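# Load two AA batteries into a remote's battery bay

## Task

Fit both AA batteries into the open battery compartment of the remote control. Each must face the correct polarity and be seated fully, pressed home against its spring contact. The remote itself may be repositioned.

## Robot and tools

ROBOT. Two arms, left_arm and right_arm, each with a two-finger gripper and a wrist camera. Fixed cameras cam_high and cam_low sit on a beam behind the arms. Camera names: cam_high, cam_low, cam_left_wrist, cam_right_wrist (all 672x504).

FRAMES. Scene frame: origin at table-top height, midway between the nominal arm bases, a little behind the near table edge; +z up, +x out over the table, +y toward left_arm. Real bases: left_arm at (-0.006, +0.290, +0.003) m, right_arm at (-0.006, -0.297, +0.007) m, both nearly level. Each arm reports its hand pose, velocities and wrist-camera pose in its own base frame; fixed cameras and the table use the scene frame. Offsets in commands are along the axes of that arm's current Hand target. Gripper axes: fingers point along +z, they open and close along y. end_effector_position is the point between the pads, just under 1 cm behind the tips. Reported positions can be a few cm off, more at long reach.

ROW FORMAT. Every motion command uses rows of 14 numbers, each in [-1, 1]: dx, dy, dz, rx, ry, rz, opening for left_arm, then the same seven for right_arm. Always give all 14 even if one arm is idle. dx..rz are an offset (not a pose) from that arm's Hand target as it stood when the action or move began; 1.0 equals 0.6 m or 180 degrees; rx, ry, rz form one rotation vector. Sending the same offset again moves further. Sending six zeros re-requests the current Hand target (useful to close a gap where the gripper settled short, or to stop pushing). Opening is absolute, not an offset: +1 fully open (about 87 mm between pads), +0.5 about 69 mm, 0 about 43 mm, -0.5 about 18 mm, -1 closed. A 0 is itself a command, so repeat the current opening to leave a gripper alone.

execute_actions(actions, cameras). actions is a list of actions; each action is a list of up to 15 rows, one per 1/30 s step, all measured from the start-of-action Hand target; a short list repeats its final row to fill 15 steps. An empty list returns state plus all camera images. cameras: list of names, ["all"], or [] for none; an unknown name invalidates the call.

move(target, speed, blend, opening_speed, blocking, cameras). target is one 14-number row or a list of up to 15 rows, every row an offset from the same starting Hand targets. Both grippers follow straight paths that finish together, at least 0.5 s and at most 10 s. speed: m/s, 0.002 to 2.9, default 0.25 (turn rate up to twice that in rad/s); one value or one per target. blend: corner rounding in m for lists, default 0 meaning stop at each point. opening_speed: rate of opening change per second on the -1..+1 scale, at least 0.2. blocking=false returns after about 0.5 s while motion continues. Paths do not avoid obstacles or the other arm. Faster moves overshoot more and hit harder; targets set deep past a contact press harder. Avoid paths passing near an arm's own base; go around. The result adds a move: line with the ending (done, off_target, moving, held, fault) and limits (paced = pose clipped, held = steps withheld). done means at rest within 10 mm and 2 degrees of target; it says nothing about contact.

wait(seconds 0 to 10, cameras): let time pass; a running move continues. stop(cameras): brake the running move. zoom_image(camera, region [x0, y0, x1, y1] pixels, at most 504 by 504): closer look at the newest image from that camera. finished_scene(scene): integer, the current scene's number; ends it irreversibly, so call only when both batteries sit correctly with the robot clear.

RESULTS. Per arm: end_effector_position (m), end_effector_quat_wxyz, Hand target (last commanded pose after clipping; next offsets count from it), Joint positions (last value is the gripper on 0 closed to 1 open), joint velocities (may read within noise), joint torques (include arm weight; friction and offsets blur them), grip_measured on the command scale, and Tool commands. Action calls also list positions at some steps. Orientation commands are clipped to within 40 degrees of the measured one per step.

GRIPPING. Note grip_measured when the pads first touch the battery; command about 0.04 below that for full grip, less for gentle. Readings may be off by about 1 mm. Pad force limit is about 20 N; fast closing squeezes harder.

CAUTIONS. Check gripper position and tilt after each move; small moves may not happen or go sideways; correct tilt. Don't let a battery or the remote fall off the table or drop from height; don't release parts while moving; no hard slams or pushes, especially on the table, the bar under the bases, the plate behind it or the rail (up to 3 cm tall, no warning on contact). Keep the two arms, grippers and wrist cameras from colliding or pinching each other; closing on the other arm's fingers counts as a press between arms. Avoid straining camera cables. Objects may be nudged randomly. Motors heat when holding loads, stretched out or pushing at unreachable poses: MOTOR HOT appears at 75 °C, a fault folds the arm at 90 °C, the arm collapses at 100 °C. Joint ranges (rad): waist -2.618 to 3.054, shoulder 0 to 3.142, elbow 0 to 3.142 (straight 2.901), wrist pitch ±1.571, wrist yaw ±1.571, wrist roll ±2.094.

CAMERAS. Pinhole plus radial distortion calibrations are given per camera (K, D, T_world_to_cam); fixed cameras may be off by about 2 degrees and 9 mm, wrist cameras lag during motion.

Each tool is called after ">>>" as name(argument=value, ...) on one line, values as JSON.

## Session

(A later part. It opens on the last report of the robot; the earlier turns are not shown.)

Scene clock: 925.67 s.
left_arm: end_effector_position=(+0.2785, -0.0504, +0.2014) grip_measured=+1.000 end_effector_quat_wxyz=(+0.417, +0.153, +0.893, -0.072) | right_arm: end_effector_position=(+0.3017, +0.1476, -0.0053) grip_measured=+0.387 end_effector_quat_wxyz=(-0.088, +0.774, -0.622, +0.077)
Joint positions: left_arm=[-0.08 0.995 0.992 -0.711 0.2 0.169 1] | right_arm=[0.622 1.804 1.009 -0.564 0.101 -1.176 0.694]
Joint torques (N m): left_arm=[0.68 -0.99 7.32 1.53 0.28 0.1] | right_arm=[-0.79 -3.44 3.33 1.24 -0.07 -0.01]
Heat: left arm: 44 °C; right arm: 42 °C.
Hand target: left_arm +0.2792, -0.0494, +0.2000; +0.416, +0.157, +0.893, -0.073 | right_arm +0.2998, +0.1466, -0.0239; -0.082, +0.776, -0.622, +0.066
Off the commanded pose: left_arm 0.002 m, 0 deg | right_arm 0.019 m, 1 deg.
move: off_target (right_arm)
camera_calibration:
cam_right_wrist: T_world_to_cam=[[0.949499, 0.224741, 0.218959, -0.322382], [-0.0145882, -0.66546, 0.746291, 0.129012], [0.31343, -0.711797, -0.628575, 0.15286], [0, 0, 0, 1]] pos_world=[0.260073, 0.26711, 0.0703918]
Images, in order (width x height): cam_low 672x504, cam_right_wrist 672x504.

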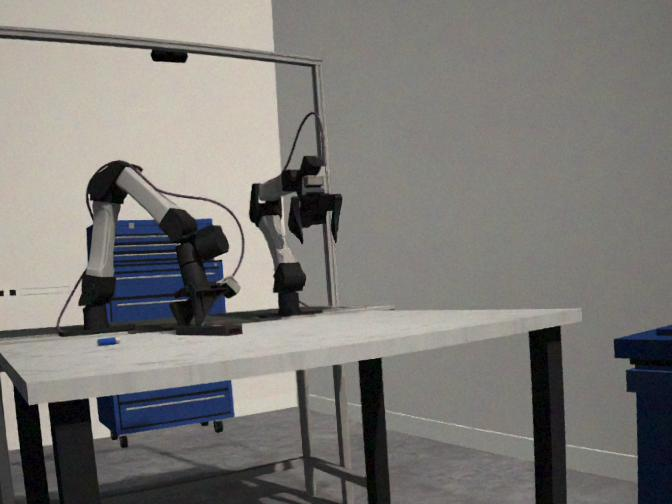

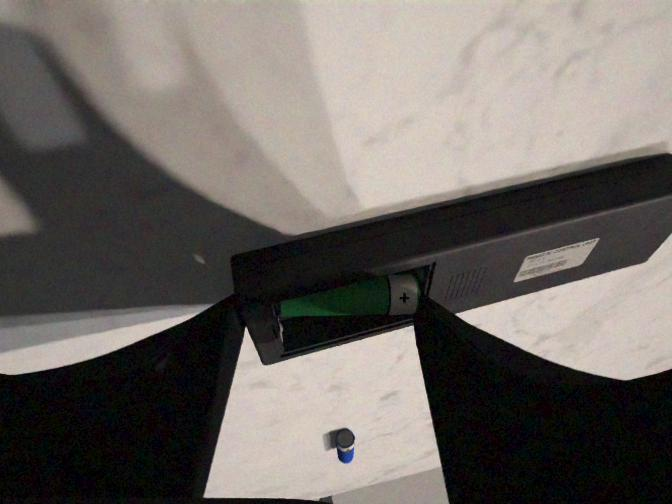

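>>> move(target=[0,0,0,0,0,0,1, 0,-0.0059,-0.028,0,0,0,0.385], speed=0.06)

>>> move(target=[0,0,0,0,0,0,1, 0,0,0,0,0,0,0.5], speed=0.04, opening_speed=0.2, cameras=["cam_low","cam_right_wrist"])

>>> zoom_image(camera="cam_right_wrist", region=[200, 200, 450, 370])

>>> zoom_image(camera="cam_low", region=[150, 270, 250, 350])

Scene clock: 932.83 s.
left_arm: end_effector_position=(+0.2785, -0.0504, +0.2014) grip_measured=+1.000 end_effector_quat_wxyz=(+0.417, +0.153, +0.893, -0.072) | right_arm: end_effector_position=(+0.3015, +0.1475, -0.0048) grip_measured=+0.387 end_effector_quat_wxyz=(-0.087, +0.775, -0.622, +0.077)
Joint positions: left_arm=[-0.08 0.995 0.992 -0.711 0.2 0.169 1] | right_arm=[0.622 1.804 1.011 -0.569 0.101 -1.177 0.694]
Joint torques (N m): left_arm=[0.62 -0.99 7.31 1.54 0.27 0.09] | right_arm=[-1.01 -7.2 5.86 0.66 -0.1 -0.06]
Heat: left arm: 43 °C; right arm: 42 °C.
Hand target: left_arm +0.2792, -0.0494, +0.2000; +0.416, +0.157, +0.893, -0.073 | right_arm +0.2997, +0.1466, -0.0068; -0.082, +0.776, -0.622, +0.066
Off the commanded pose: left_arm 0.002 m, 0 deg | right_arm 0.003 m, 1 deg.
move: done

Scene clock: 933.63 s.
left_arm: end_effector_position=(+0.2785, -0.0504, +0.2014) grip_measured=+1.000 end_effector_quat_wxyz=(+0.417, +0.153, +0.893, -0.072) | right_arm: end_effector_position=(+0.3014, +0.1475, -0.0046) grip_measured=+0.500 end_effector_quat_wxyz=(-0.086, +0.775, -0.621, +0.076)
Joint positions: left_arm=[-0.08 0.995 0.992 -0.711 0.2 0.169 1] | right_arm=[0.622 1.804 1.013 -0.571 0.1 -1.179 0.75]
Joint torques (N m): left_arm=[0.66 -0.95 7.34 1.53 0.29 0.1] | right_arm=[-0.91 -6.82 5.5 0.63 -0.13 0]
Heat: left arm: 43 °C; right arm: 42 °C.
Hand target: left_arm +0.2792, -0.0494, +0.2000; +0.416, +0.157, +0.893, -0.073 | right_arm +0.2997, +0.1467, -0.0068; -0.082, +0.776, -0.622, +0.066
Off the commanded pose: left_arm 0.002 m, 0 deg | right_arm 0.003 m, 1 deg.
move: done
camera_calibration:
cam_right_wrist: T_world_to_cam=[[0.949727, 0.227447, 0.215142, -0.322621], [-0.0104042, -0.663873, 0.747773, 0.126881], [0.312906, -0.712419, -0.628131, 0.153561], [0, 0, 0, 1]] pos_world=[0.259672, 0.267012, 0.0709876]
Images, in order (width x height): cam_low 672x504, cam_right_wrist 672x504.

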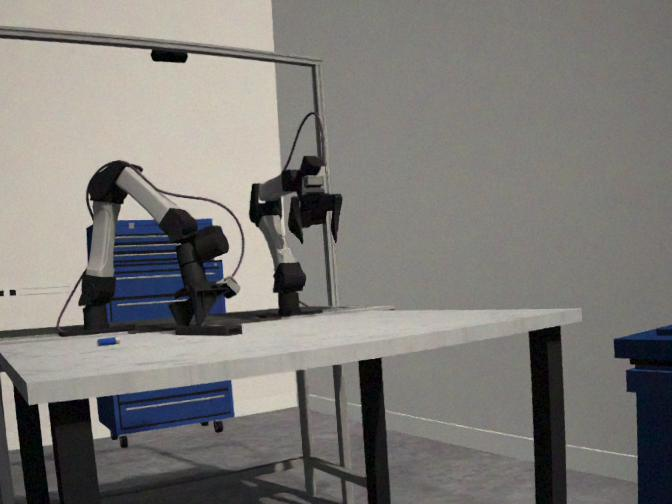

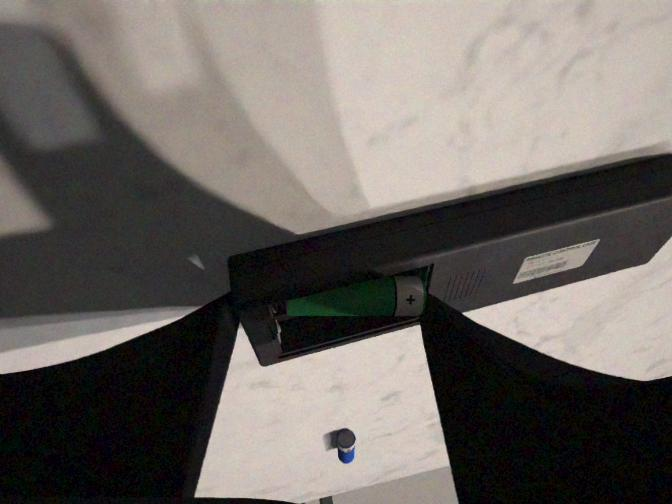

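Scaled by 2.016 from the camera's 672x504 image, which has a finer 960x720 frame.

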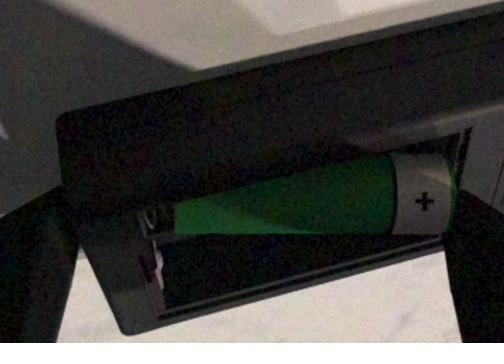

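Scaled by 5.040 from the camera's 672x504 image, which has a finer 960x720 frame.

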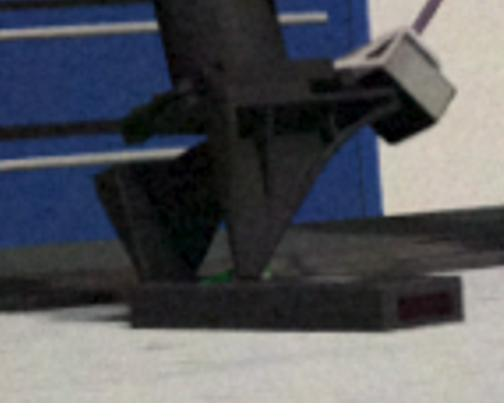

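>>> move(target=[[0,0,0,0,0,0,1, 0,0,0,0,0,0,0.8],[0,0,0,0,0,0,1, 0,-0.0173,-0.0815,0,0,0,0.8]], speed=0.08, opening_speed=0.3, cameras=["cam_low","cam_right_wrist"])

>>> zoom_image(camera="cam_right_wrist", region=[180, 120, 480, 320])

>>> zoom_image(camera="cam_low", region=[150, 270, 250, 350])

Scene clock: 940.30 s.
left_arm: end_effector_position=(+0.2785, -0.0504, +0.2014) grip_measured=+1.000 end_effector_quat_wxyz=(+0.417, +0.153, +0.893, -0.072) | right_arm: end_effector_position=(+0.2910, +0.1406, +0.0312) grip_measured=+0.800 end_effector_quat_wxyz=(-0.057, +0.779, -0.621, +0.067)
Joint positions: left_arm=[-0.08 0.995 0.992 -0.711 0.2 0.169 1] | right_arm=[0.622 1.745 1.107 -0.786 0.097 -1.18 0.9]
Joint torques (N m): left_arm=[0.61 -0.99 7.31 1.53 0.27 0.08] | right_arm=[-1.05 -9.47 7.42 0.63 -0.04 -0.12]
Heat: left arm: 43 °C; right arm: 42 °C.
Hand target: left_arm +0.2792, -0.0494, +0.2000; +0.416, +0.157, +0.893, -0.073 | right_arm +0.2997, +0.1467, +0.0433; -0.082, +0.776, -0.622, +0.066
Off the commanded pose: left_arm 0.002 m, 0 deg | right_arm 0.016 m, 3 deg.
move: off_target (right_arm)
camera_calibration:
cam_right_wrist: T_world_to_cam=[[0.958817, 0.235627, 0.158589, -0.320955], [0.0296173, -0.638262, 0.769249, 0.079519], [0.282477, -0.732872, -0.618955, 0.185783], [0, 0, 0, 1]] pos_world=[0.252902, 0.262535, 0.104722]
Images, in order (width x height): cam_low 672x504, cam_right_wrist 672x504.

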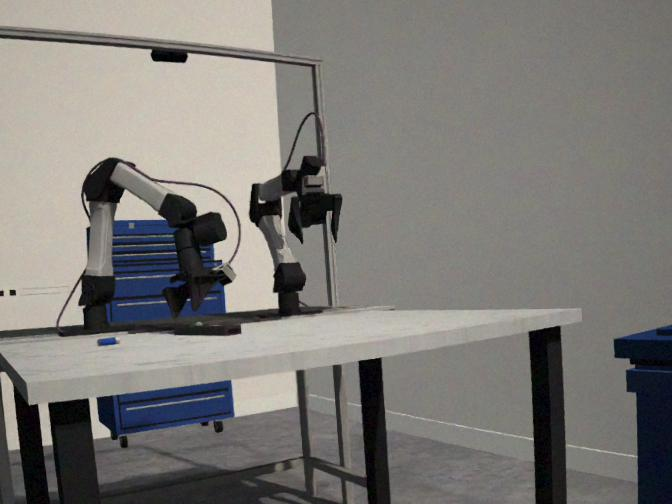

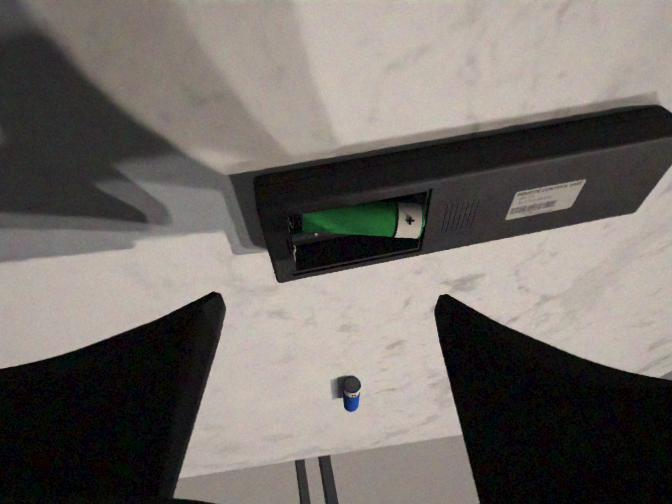

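Scaled by 1.680 from the camera's 672x504 image, which has a finer 960x720 frame.

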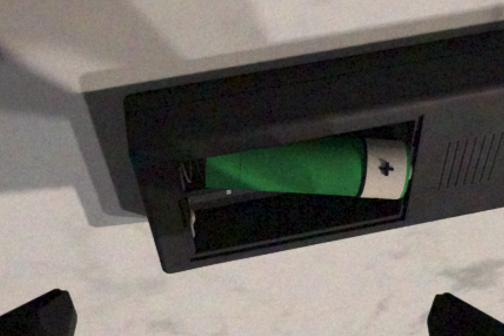

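Scaled by 5.040 from the camera's 672x504 image, which has a finer 960x720 frame.

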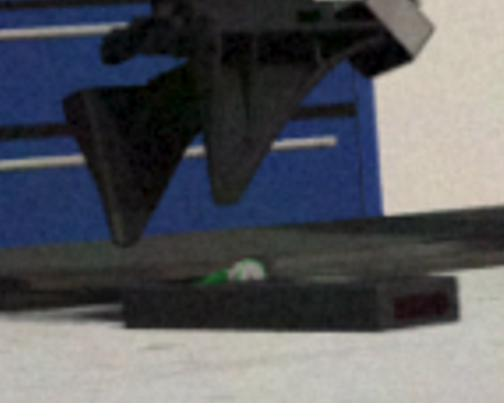

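>>> move(target=[0,0,0,0,0,0,1, 0.003,0.0385,-0.0755,0.0944,-0.0944,0.4932,-0.97], speed=0.25, cameras=["cam_right_wrist"])

>>> zoom_image(camera="cam_right_wrist", region=[270, 80, 410, 260])

Scene clock: 953.03 s.
left_arm: end_effector_position=(+0.2785, -0.0504, +0.2014) grip_measured=+1.000 end_effector_quat_wxyz=(+0.417, +0.153, +0.893, -0.072) | right_arm: end_effector_position=(+0.2628, +0.1368, +0.0769) grip_measured=-0.969 end_effector_quat_wxyz=(+0.270, -0.118, +0.955, +0.028)
Joint positions: left_arm=[-0.08 0.995 0.992 -0.711 0.2 0.169 1] | right_arm=[0.542 1.341 0.867 -0.569 0.163 0.252 0.015]
Joint torques (N m): left_arm=[0.64 -1.01 7.32 1.54 0.27 0.09] | right_arm=[-0.32 -6.04 6.17 1.51 0.3 0.16]
Heat: left arm: 43 °C; right arm: 42 °C.
Hand target: left_arm +0.2792, -0.0494, +0.2000; +0.416, +0.157, +0.893, -0.073 | right_arm +0.2688, +0.1379, +0.0827; +0.288, -0.105, +0.951, +0.031
Off the commanded pose: left_arm 0.002 m, 0 deg | right_arm 0.008 m, 3 deg.
move: off_target (right_arm)
camera_calibration:
cam_right_wrist: T_world_to_cam=[[0.258707, -0.965932, 0.0067022, 0.0598384], [-0.92117, -0.244618, 0.302668, 0.274658], [-0.290717, -0.0844763, -0.953072, 0.306949], [0, 0, 0, 1]] pos_world=[0.326762, 0.150916, 0.209013]
Images, in order (width x height): cam_right_wrist 672x504.

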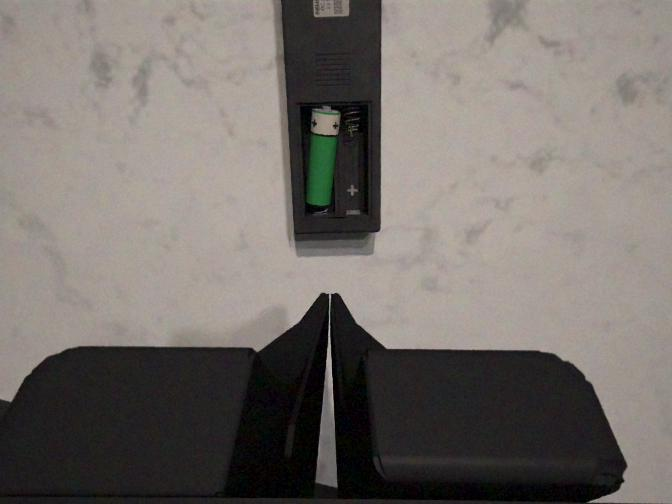

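Scaled by 2.800 from the camera's 672x504 image, which has a finer 960x720 frame.

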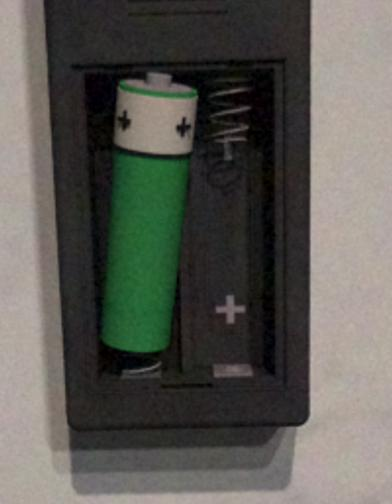

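>>> move(target=[[0,0,0,0,0,0,1, -0.0542,0.0148,0.1162,-0.0074,0,-0.0111,-0.2],[0,0,0,0,0,0,1, -0.0208,0.015,0.1663,-0.0074,0,-0.0111,-0.2]], speed=[0.15,0.06], cameras=["cam_low","cam_right_wrist"])

>>> zoom_image(camera="cam_right_wrist", region=[240, 220, 420, 420])

>>> zoom_image(camera="cam_low", region=[150, 270, 250, 350])

Scene clock: 969.27 s.
left_arm: end_effector_position=(+0.2785, -0.0504, +0.2014) grip_measured=+1.000 end_effector_quat_wxyz=(+0.417, +0.153, +0.893, -0.072) | right_arm: end_effector_position=(+0.3264, +0.1597, +0.0072) grip_measured=-0.200 end_effector_quat_wxyz=(+0.282, -0.121, +0.951, +0.031)
Joint positions: left_arm=[-0.08 0.995 0.992 -0.711 0.2 0.169 1] | right_arm=[0.5 1.695 0.888 -0.204 0.142 0.206 0.4]
Joint torques (N m): left_arm=[0.65 -0.99 7.32 1.53 0.27 0.1] | right_arm=[-0.84 -6.74 5.57 1.51 0.05 -0.22]
Heat: left arm: 43 °C; right arm: 43 °C.
Hand target: left_arm +0.2792, -0.0494, +0.2000; +0.416, +0.157, +0.893, -0.073 | right_arm +0.3310, +0.1610, +0.0066; +0.288, -0.125, +0.949, +0.037
Off the commanded pose: left_arm 0.002 m, 0 deg | right_arm 0.005 m, 1 deg.
move: done
camera_calibration:
cam_right_wrist: T_world_to_cam=[[0.265971, -0.963965, 0.00561941, 0.0632146], [-0.926153, -0.253913, 0.278871, 0.363254], [-0.267395, -0.0793763, -0.960312, 0.252513], [0, 0, 0, 1]] pos_world=[0.387137, 0.173215, 0.140835]
Images, in order (width x height): cam_low 672x504, cam_right_wrist 672x504.

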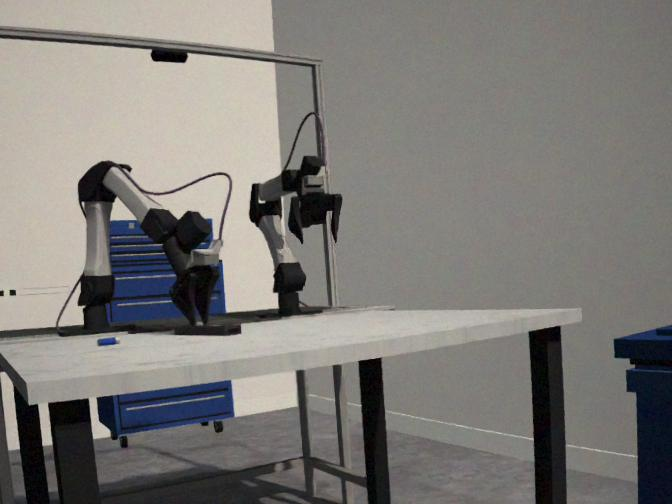

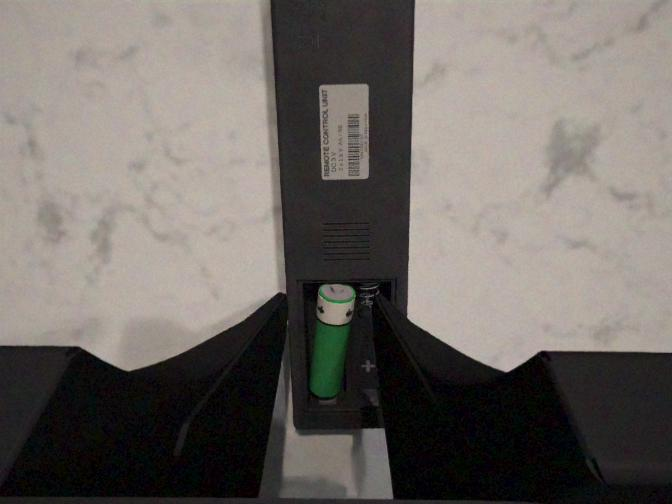

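Scaled by 2.520 from the camera's 672x504 image, which has a finer 960x720 frame.

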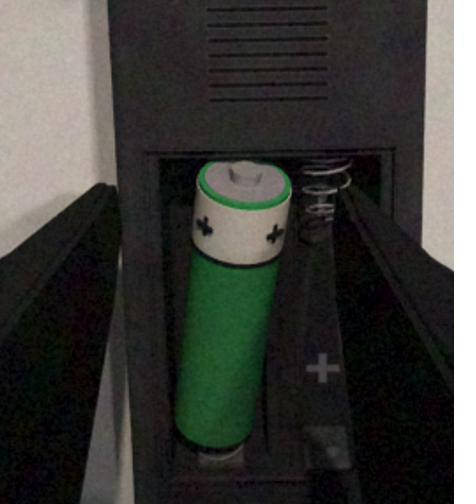

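Scaled by 5.040 from the camera's 672x504 image, which has a finer 960x720 frame.

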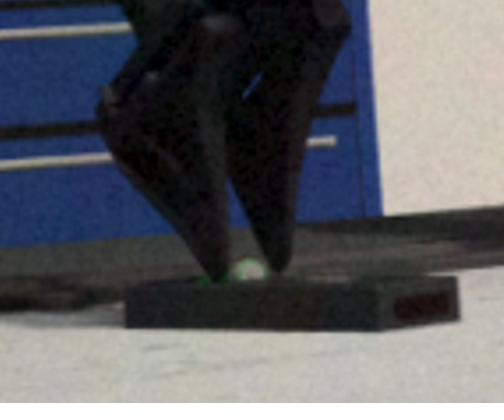

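>>> move(target=[[0,0,0,0,0,0,1, 0,0.006,0,-0.003,0,-0.0045,-0.2],[0,0,0,0,0,0,1, 0,0.006,0,-0.003,0,-0.0045,-0.58]], speed=0.05, opening_speed=0.25, cameras=["cam_low","cam_right_wrist"])

>>> zoom_image(camera="cam_right_wrist", region=[240, 220, 420, 420])

>>> zoom_image(camera="cam_low", region=[150, 270, 250, 350])

Scene clock: 975.73 s.
left_arm: end_effector_position=(+0.2785, -0.0504, +0.2014) grip_measured=+1.000 end_effector_quat_wxyz=(+0.417, +0.153, +0.893, -0.072) | right_arm: end_effector_position=(+0.3275, +0.1622, +0.0068) grip_measured=-0.579 end_effector_quat_wxyz=(+0.283, -0.127, +0.950, +0.036)
Joint positions: left_arm=[-0.08 0.995 0.992 -0.711 0.2 0.169 1] | right_arm=[0.5 1.699 0.888 -0.193 0.131 0.197 0.21]
Joint torques (N m): left_arm=[0.66 -0.95 7.34 1.54 0.29 0.09] | right_arm=[-0.42 -6.48 5.72 1.45 0.07 -0.11]
Heat: left arm: 43 °C; right arm: 43 °C.
Hand target: left_arm +0.2792, -0.0494, +0.2000; +0.416, +0.157, +0.893, -0.073 | right_arm +0.3301, +0.1645, +0.0066; +0.287, -0.133, +0.948, +0.040
Off the commanded pose: left_arm 0.002 m, 0 deg | right_arm 0.003 m, 1 deg.
move: done
camera_calibration:
cam_right_wrist: T_world_to_cam=[[0.279219, -0.960227, -0.000318678, 0.0603484], [-0.923303, -0.268573, 0.274554, 0.36641], [-0.26372, -0.0763664, -0.961572, 0.250958], [0, 0, 0, 1]] pos_world=[0.38764, 0.175521, 0.140734]
Images, in order (width x height): cam_low 672x504, cam_right_wrist 672x504.

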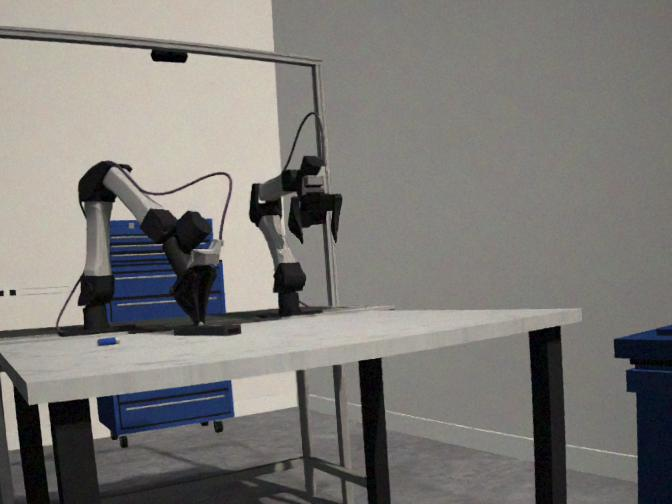

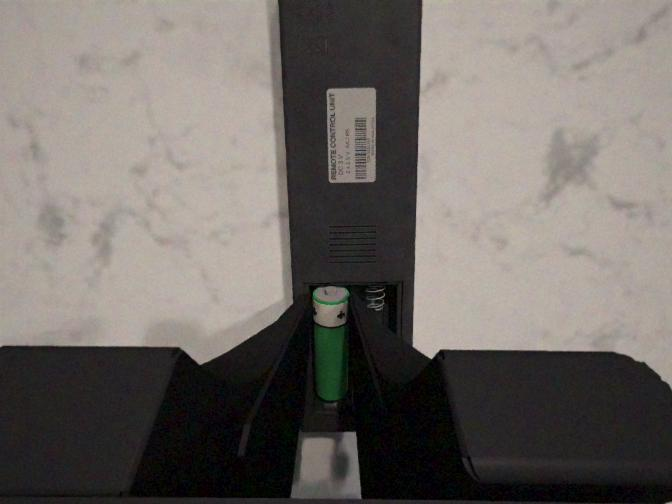

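Scaled by 2.520 from the camera's 672x504 image, which has a finer 960x720 frame.

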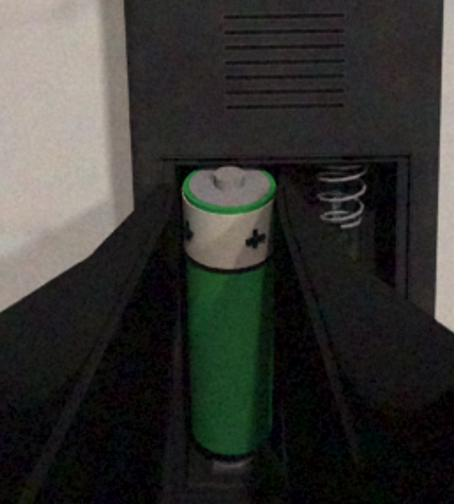

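Scaled by 5.040 from the camera's 672x504 image, which has a finer 960x720 frame.

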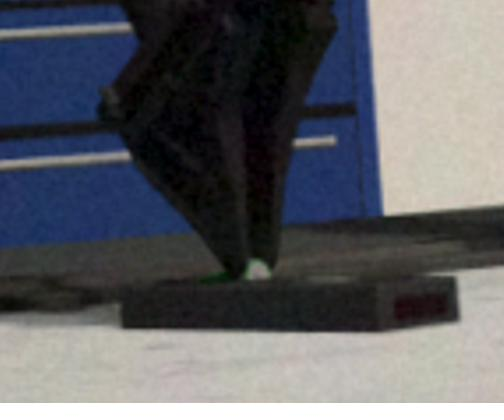

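>>> move(target=[0,0,0,0,0,0,1, 0,0,0,0,0,0,-0.8], speed=0.05, opening_speed=0.3, cameras=["cam_low","cam_right_wrist"])

>>> zoom_image(camera="cam_right_wrist", region=[240, 220, 420, 420])

>>> zoom_image(camera="cam_low", region=[150, 270, 250, 350])

Scene clock: 980.47 s.
left_arm: end_effector_position=(+0.2785, -0.0504, +0.2014) grip_measured=+1.000 end_effector_quat_wxyz=(+0.417, +0.153, +0.893, -0.072) | right_arm: end_effector_position=(+0.3275, +0.1621, +0.0068) grip_measured=-0.621 end_effector_quat_wxyz=(+0.283, -0.127, +0.950, +0.036)
Joint positions: left_arm=[-0.08 0.995 0.992 -0.711 0.2 0.169 1] | right_arm=[0.5 1.699 0.888 -0.193 0.131 0.197 0.189]
Joint torques (N m): left_arm=[0.66 -0.95 7.3 1.53 0.28 0.1] | right_arm=[-0.21 -6.58 5.97 1.41 0.12 -0.12]
Heat: left arm: 43 °C; right arm: 43 °C.
Hand target: left_arm +0.2792, -0.0494, +0.2000; +0.416, +0.157, +0.893, -0.073 | right_arm +0.3301, +0.1645, +0.0066; +0.287, -0.133, +0.948, +0.040
Off the commanded pose: left_arm 0.002 m, 0 deg | right_arm 0.003 m, 1 deg.
move: done
camera_calibration:
cam_right_wrist: T_world_to_cam=[[0.279587, -0.96012, -0.00012816, 0.0602568], [-0.923194, -0.268871, 0.27463, 0.366437], [-0.263712, -0.0766646, -0.96155, 0.251012], [0, 0, 0, 1]] pos_world=[0.38764, 0.175622, 0.140734]
Images, in order (width x height): cam_low 672x504, cam_right_wrist 672x504.

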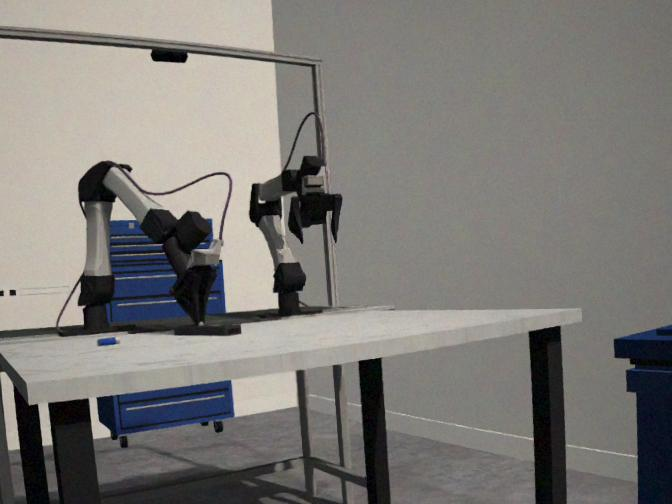

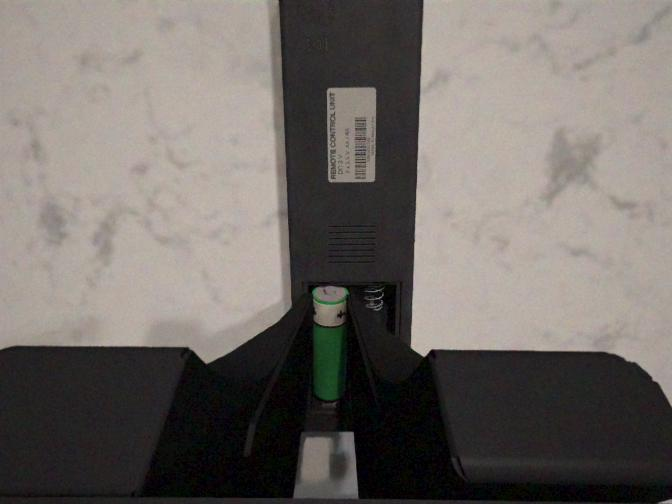

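Scaled by 2.520 from the camera's 672x504 image, which has a finer 960x720 frame.

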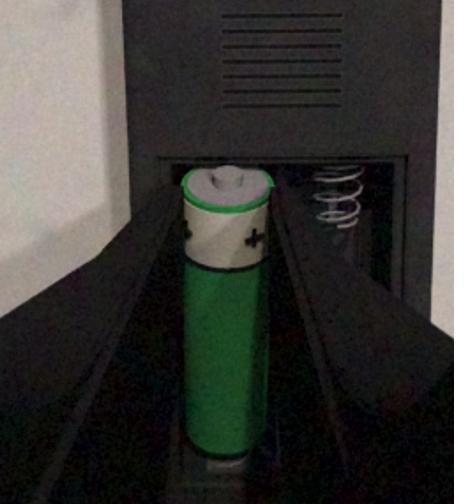

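Scaled by 5.040 from the camera's 672x504 image, which has a finer 960x720 frame.

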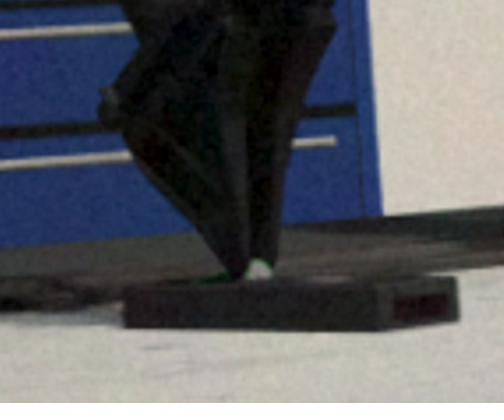

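>>> move(target=[[0,0,0,0,0,0,1, 0,0,0,0,0,0,-0.5],[0,0,0,0,0,0,1, 0,0,-0.07,0,0,0,-1]], speed=0.08, cameras=["cam_right_wrist"])

>>> zoom_image(camera="cam_right_wrist", region=[240, 140, 420, 340])

Scene clock: 987.37 s.
left_arm: end_effector_position=(+0.2785, -0.0504, +0.2014) grip_measured=+1.000 end_effector_quat_wxyz=(+0.417, +0.153, +0.893, -0.072) | right_arm: end_effector_position=(+0.3053, +0.1537, +0.0341) grip_measured=-1.000 end_effector_quat_wxyz=(+0.275, -0.133, +0.952, +0.034)
Joint positions: left_arm=[-0.08 0.995 0.992 -0.711 0.2 0.169 1] | right_arm=[0.51 1.569 0.88 -0.335 0.131 0.196 0]
Joint torques (N m): left_arm=[0.65 -0.98 7.27 1.54 0.27 0.09] | right_arm=[0.49 -7.99 6.06 1.34 0.21 -0.01]
Heat: left arm: 43 °C; right arm: 42 °C.
Hand target: left_arm +0.2792, -0.0494, +0.2000; +0.416, +0.157, +0.893, -0.073 | right_arm +0.3077, +0.1580, +0.0415; +0.287, -0.133, +0.948, +0.040
Off the commanded pose: left_arm 0.002 m, 0 deg | right_arm 0.009 m, 2 deg.
move: done
camera_calibration:
cam_right_wrist: T_world_to_cam=[[0.289049, -0.957305, 0.00419046, 0.0548826], [-0.915822, -0.275244, 0.292423, 0.33437], [-0.278785, -0.0883624, -0.95628, 0.276936], [0, 0, 0, 1]] pos_world=[0.367565, 0.169043, 0.166821]
Images, in order (width x height): cam_right_wrist 672x504.

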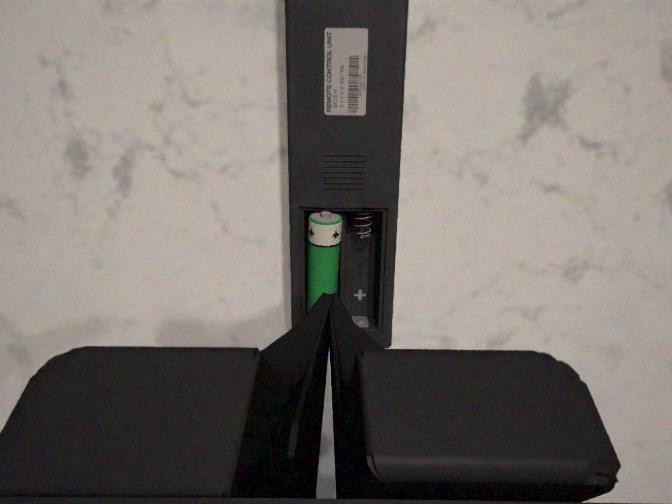

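Scaled by 2.520 from the camera's 672x504 image, which has a finer 960x720 frame.

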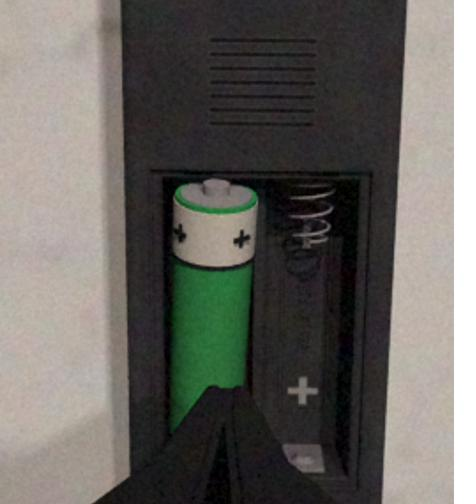

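>>> move(target=[0,0,0,0,0,0,1, 0,0.0013,0.0553,0,0,0,-1], speed=0.05, cameras=["cam_low","cam_right_wrist"])

>>> zoom_image(camera="cam_right_wrist", region=[240, 200, 420, 400])

>>> zoom_image(camera="cam_low", region=[150, 270, 250, 350])

Scene clock: 996.63 s.
left_arm: end_effector_position=(+0.2785, -0.0504, +0.2014) grip_measured=+1.000 end_effector_quat_wxyz=(+0.417, +0.153, +0.893, -0.072) | right_arm: end_effector_position=(+0.3182, +0.1609, +0.0124) grip_measured=-1.000 end_effector_quat_wxyz=(+0.277, -0.132, +0.951, +0.035)
Joint positions: left_arm=[-0.08 0.995 0.992 -0.711 0.2 0.169 1] | right_arm=[0.51 1.664 0.88 -0.235 0.131 0.196 0]
Joint torques (N m): left_arm=[0.64 -0.95 7.3 1.54 0.28 0.09] | right_arm=[-0.35 -6.23 6.01 1.55 0.11 -0.07]
Heat: left arm: 43 °C; right arm: 43 °C.
Hand target: left_arm +0.2792, -0.0494, +0.2000; +0.416, +0.157, +0.893, -0.073 | right_arm +0.3251, +0.1638, +0.0139; +0.287, -0.133, +0.948, +0.040
Off the commanded pose: left_arm 0.002 m, 0 deg | right_arm 0.008 m, 1 deg.
move: done
camera_calibration:
cam_right_wrist: T_world_to_cam=[[0.289048, -0.95731, 0.00312382, 0.0581776], [-0.917061, -0.275956, 0.287832, 0.355049], [-0.274682, -0.0860619, -0.957676, 0.258752], [0, 0, 0, 1]] pos_world=[0.37986, 0.175941, 0.145425]
Images, in order (width x height): cam_low 672x504, cam_right_wrist 672x504.

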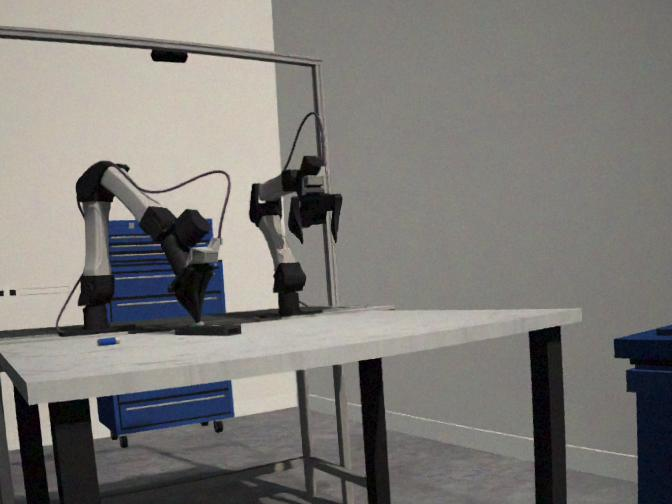

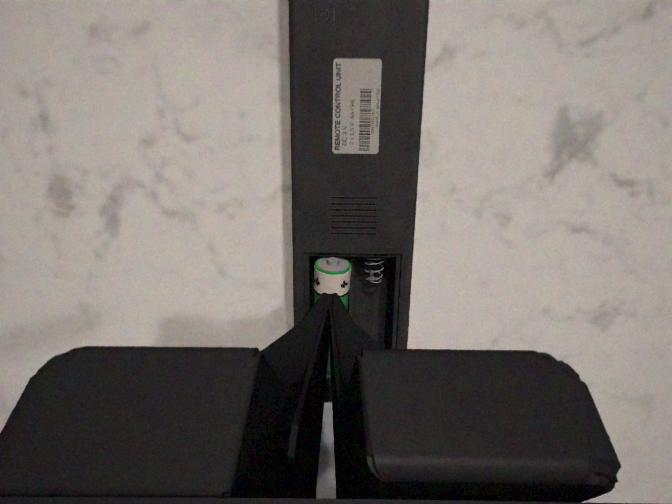

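Scaled by 2.520 from the camera's 672x504 image, which has a finer 960x720 frame.

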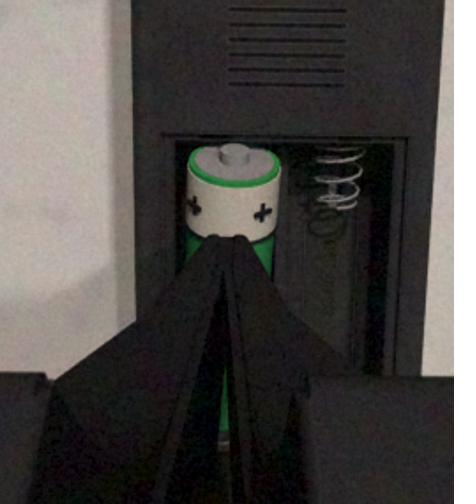

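Scaled by 5.040 from the camera's 672x504 image, which has a finer 960x720 frame.

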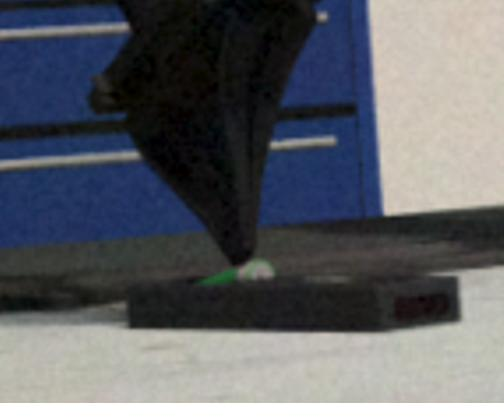

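>>> move(target=[0,0,0,0,0,0,1, 0.001,0,0.0193,0,0,0,-1], speed=0.04, cameras=["cam_low","cam_right_wrist"])

>>> zoom_image(camera="cam_right_wrist", region=[240, 200, 420, 400])

>>> zoom_image(camera="cam_low", region=[150, 270, 250, 350])

Scene clock: 1001.43 s.
left_arm: end_effector_position=(+0.2785, -0.0504, +0.2014) grip_measured=+1.000 end_effector_quat_wxyz=(+0.417, +0.153, +0.893, -0.072) | right_arm: end_effector_position=(+0.3297, +0.1673, +0.0110) grip_measured=-1.000 end_effector_quat_wxyz=(+0.296, -0.130, +0.945, +0.043)
Joint positions: left_arm=[-0.08 0.995 0.992 -0.711 0.2 0.169 1] | right_arm=[0.51 1.688 0.88 -0.168 0.131 0.196 0]
Joint torques (N m): left_arm=[0.64 -0.96 7.3 1.53 0.28 0.09] | right_arm=[-0.85 -4.74 6.31 1.23 0.06 -0.11]
Heat: left arm: 43 °C; right arm: 43 °C.
Hand target: left_arm +0.2792, -0.0494, +0.2000; +0.416, +0.157, +0.893, -0.073 | right_arm +0.3308, +0.1654, +0.0039; +0.287, -0.133, +0.948, +0.040
Off the commanded pose: left_arm 0.002 m, 0 deg | right_arm 0.007 m, 1 deg.
move: done
camera_calibration:
cam_right_wrist: T_world_to_cam=[[0.289112, -0.957275, -0.00626373, 0.0611035], [-0.927216, -0.281649, 0.246869, 0.372483], [-0.238085, -0.0655649, -0.969029, 0.245736], [0, 0, 0, 1]] pos_world=[0.386213, 0.179514, 0.146554]
Images, in order (width x height): cam_low 672x504, cam_right_wrist 672x504.

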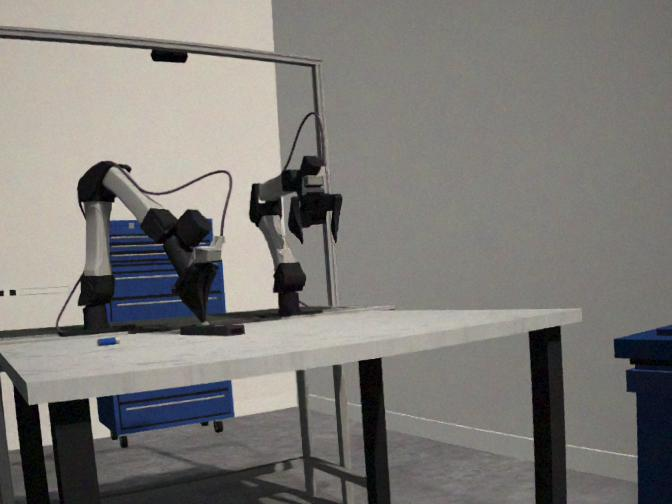

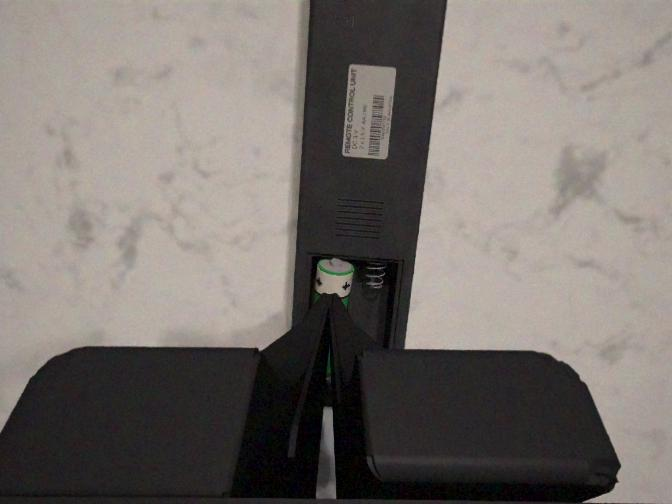

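Scaled by 2.520 from the camera's 672x504 image, which has a finer 960x720 frame.

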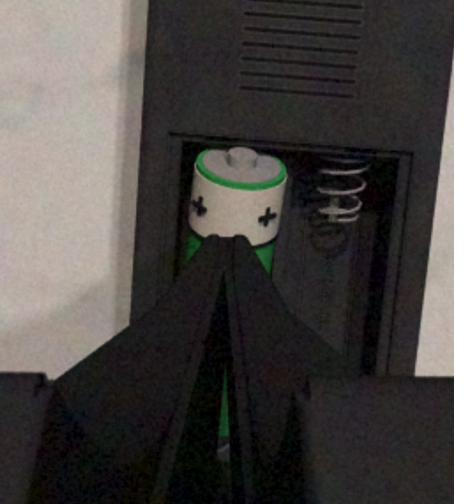

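Scaled by 5.040 from the camera's 672x504 image, which has a finer 960x720 frame.

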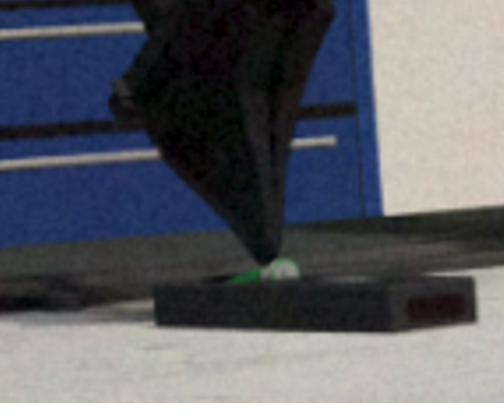

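>>> move(target=[0,0,0,0,0,0,1, 0.0127,0,0.0076,0,0,0,-1], speed=0.03, cameras=["cam_low","cam_right_wrist"])

>>> zoom_image(camera="cam_right_wrist", region=[240, 200, 420, 400])

>>> zoom_image(camera="cam_low", region=[150, 270, 250, 350])

Scene clock: 1008.10 s.
left_arm: end_effector_position=(+0.2785, -0.0504, +0.2014) grip_measured=+1.000 end_effector_quat_wxyz=(+0.417, +0.153, +0.893, -0.072) | right_arm: end_effector_position=(+0.3343, +0.1699, +0.0108) grip_measured=-1.000 end_effector_quat_wxyz=(+0.307, -0.129, +0.942, +0.047)
Joint positions: left_arm=[-0.08 0.995 0.992 -0.711 0.2 0.169 1] | right_arm=[0.51 1.693 0.872 -0.13 0.131 0.196 0]
Joint torques (N m): left_arm=[0.65 -0.96 7.3 1.54 0.28 0.08] | right_arm=[-0.75 -4.62 4.33 1.36 0.12 -0.13]
Heat: left arm: 43 °C; right arm: 43 °C.
Hand target: left_arm +0.2792, -0.0494, +0.2000; +0.416, +0.157, +0.893, -0.073 | right_arm +0.3272, +0.1644, -0.0041; +0.287, -0.133, +0.948, +0.040
Off the commanded pose: left_arm 0.002 m, 0 deg | right_arm 0.017 m, 3 deg.
move: off_target (right_arm)
camera_calibration:
cam_right_wrist: T_world_to_cam=[[0.289257, -0.957181, -0.0116323, 0.0621946], [-0.932382, -0.284473, 0.223024, 0.380019], [-0.216783, -0.0536655, -0.974744, 0.237806], [0, 0, 0, 1]] pos_world=[0.387885, 0.180399, 0.14777]
Images, in order (width x height): cam_low 672x504, cam_right_wrist 672x504.

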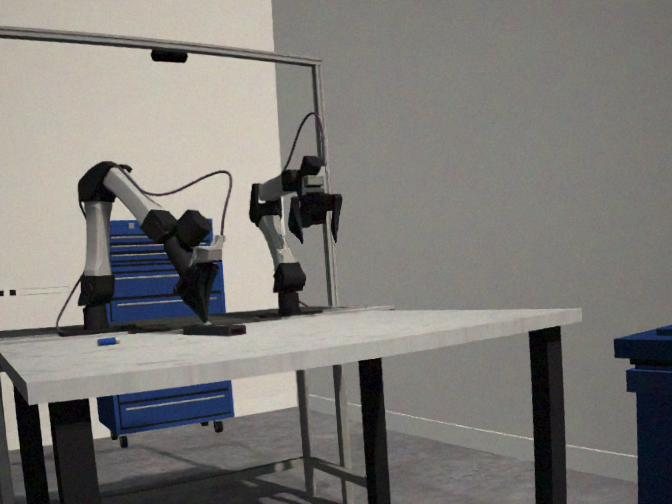

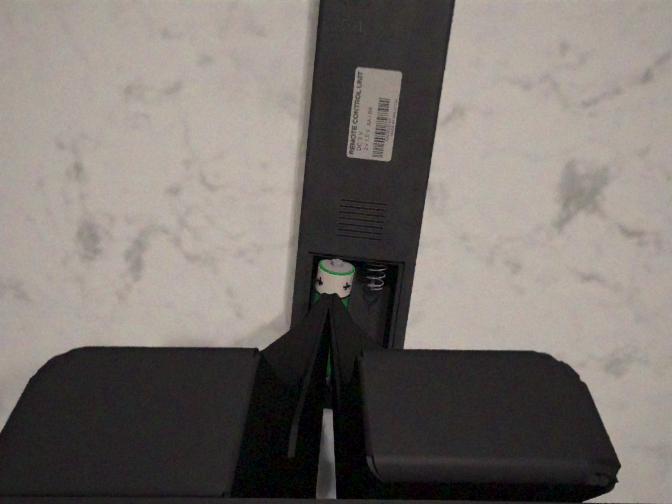

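Scaled by 2.520 from the camera's 672x504 image, which has a finer 960x720 frame.

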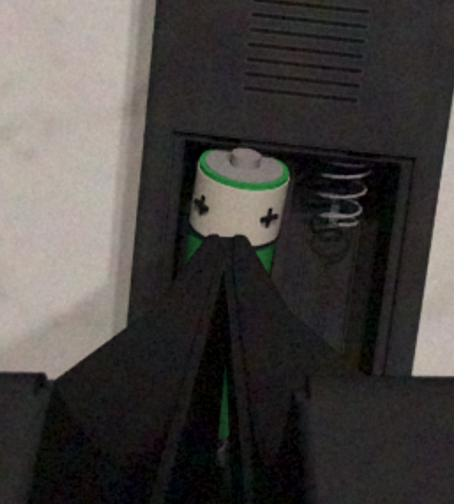

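Scaled by 5.040 from the camera's 672x504 image, which has a finer 960x720 frame.

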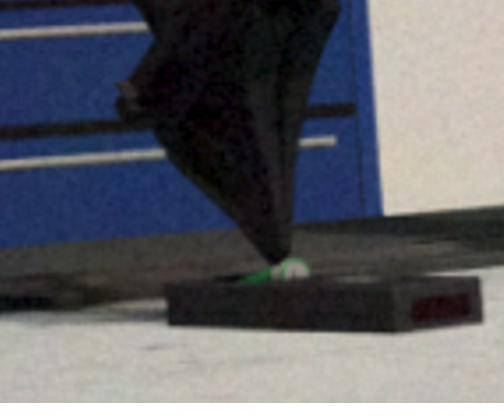

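>>> move(target=[0,0,0,0,0,0,1, 0,0,-0.19,0,0,0,-1], speed=0.12, cameras=["cam_low","cam_right_wrist"])

>>> zoom_image(camera="cam_right_wrist", region=[270, 60, 410, 240])

>>> zoom_image(camera="cam_low", region=[150, 270, 250, 350])

Scene clock: 1018.37 s.
left_arm: end_effector_position=(+0.2785, -0.0504, +0.2014) grip_measured=+1.000 end_effector_quat_wxyz=(+0.417, +0.153, +0.893, -0.072) | right_arm: end_effector_position=(+0.2584, +0.1413, +0.0781) grip_measured=-1.000 end_effector_quat_wxyz=(+0.267, -0.142, +0.953, +0.034)
Joint positions: left_arm=[-0.08 0.995 0.992 -0.711 0.2 0.169 1] | right_arm=[0.555 1.334 0.869 -0.579 0.144 0.221 0]
Joint torques (N m): left_arm=[0.66 -0.92 7.27 1.55 0.28 0.09] | right_arm=[0.17 -5.68 8.44 1.31 0.24 0.2]
Heat: left arm: 43 °C; right arm: 43 °C.
Hand target: left_arm +0.2792, -0.0494, +0.2000; +0.416, +0.157, +0.893, -0.073 | right_arm +0.2664, +0.1472, +0.0908; +0.287, -0.133, +0.948, +0.040
Off the commanded pose: left_arm 0.002 m, 0 deg | right_arm 0.016 m, 3 deg.
move: off_target (right_arm)
camera_calibration:
cam_right_wrist: T_world_to_cam=[[0.305655, -0.952121, 0.00641084, 0.051188], [-0.906356, -0.288887, 0.308324, 0.27335], [-0.291709, -0.100051, -0.95126, 0.309502], [0, 0, 0, 1]] pos_world=[0.322391, 0.158671, 0.209808]
Images, in order (width x height): cam_low 672x504, cam_right_wrist 672x504.

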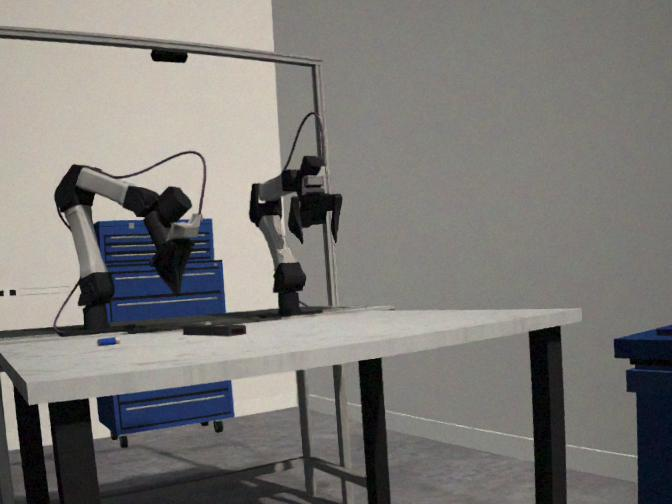

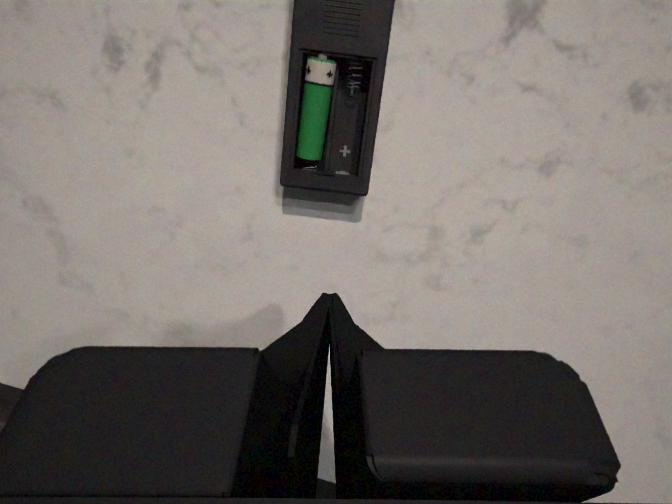

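Scaled by 2.800 from the camera's 672x504 image, which has a finer 960x720 frame.

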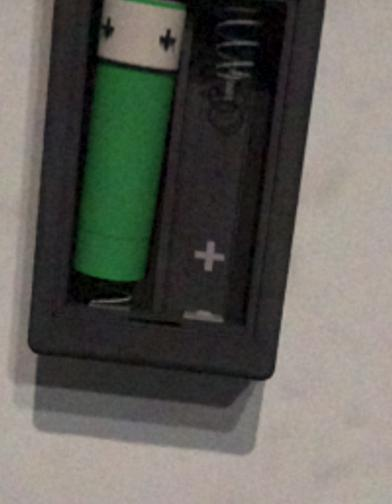

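Scaled by 5.040 from the camera's 672x504 image, which has a finer 960x720 frame.

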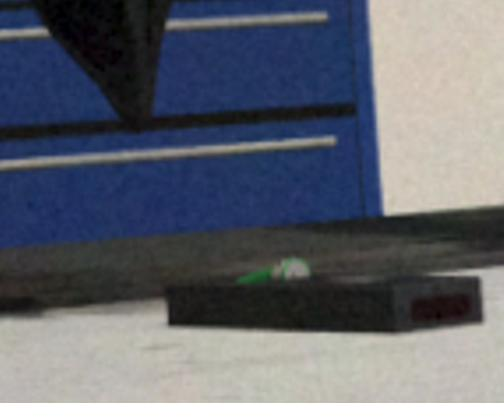

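>>> zoom_image(camera="cam_right_wrist", region=[270, 30, 410, 210])

Scaled by 2.800 from the camera's 672x504 image, which has a finer 960x720 frame.

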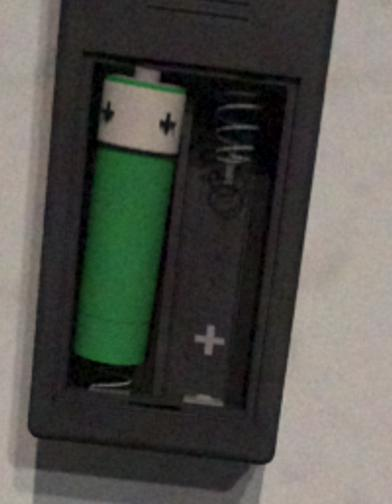

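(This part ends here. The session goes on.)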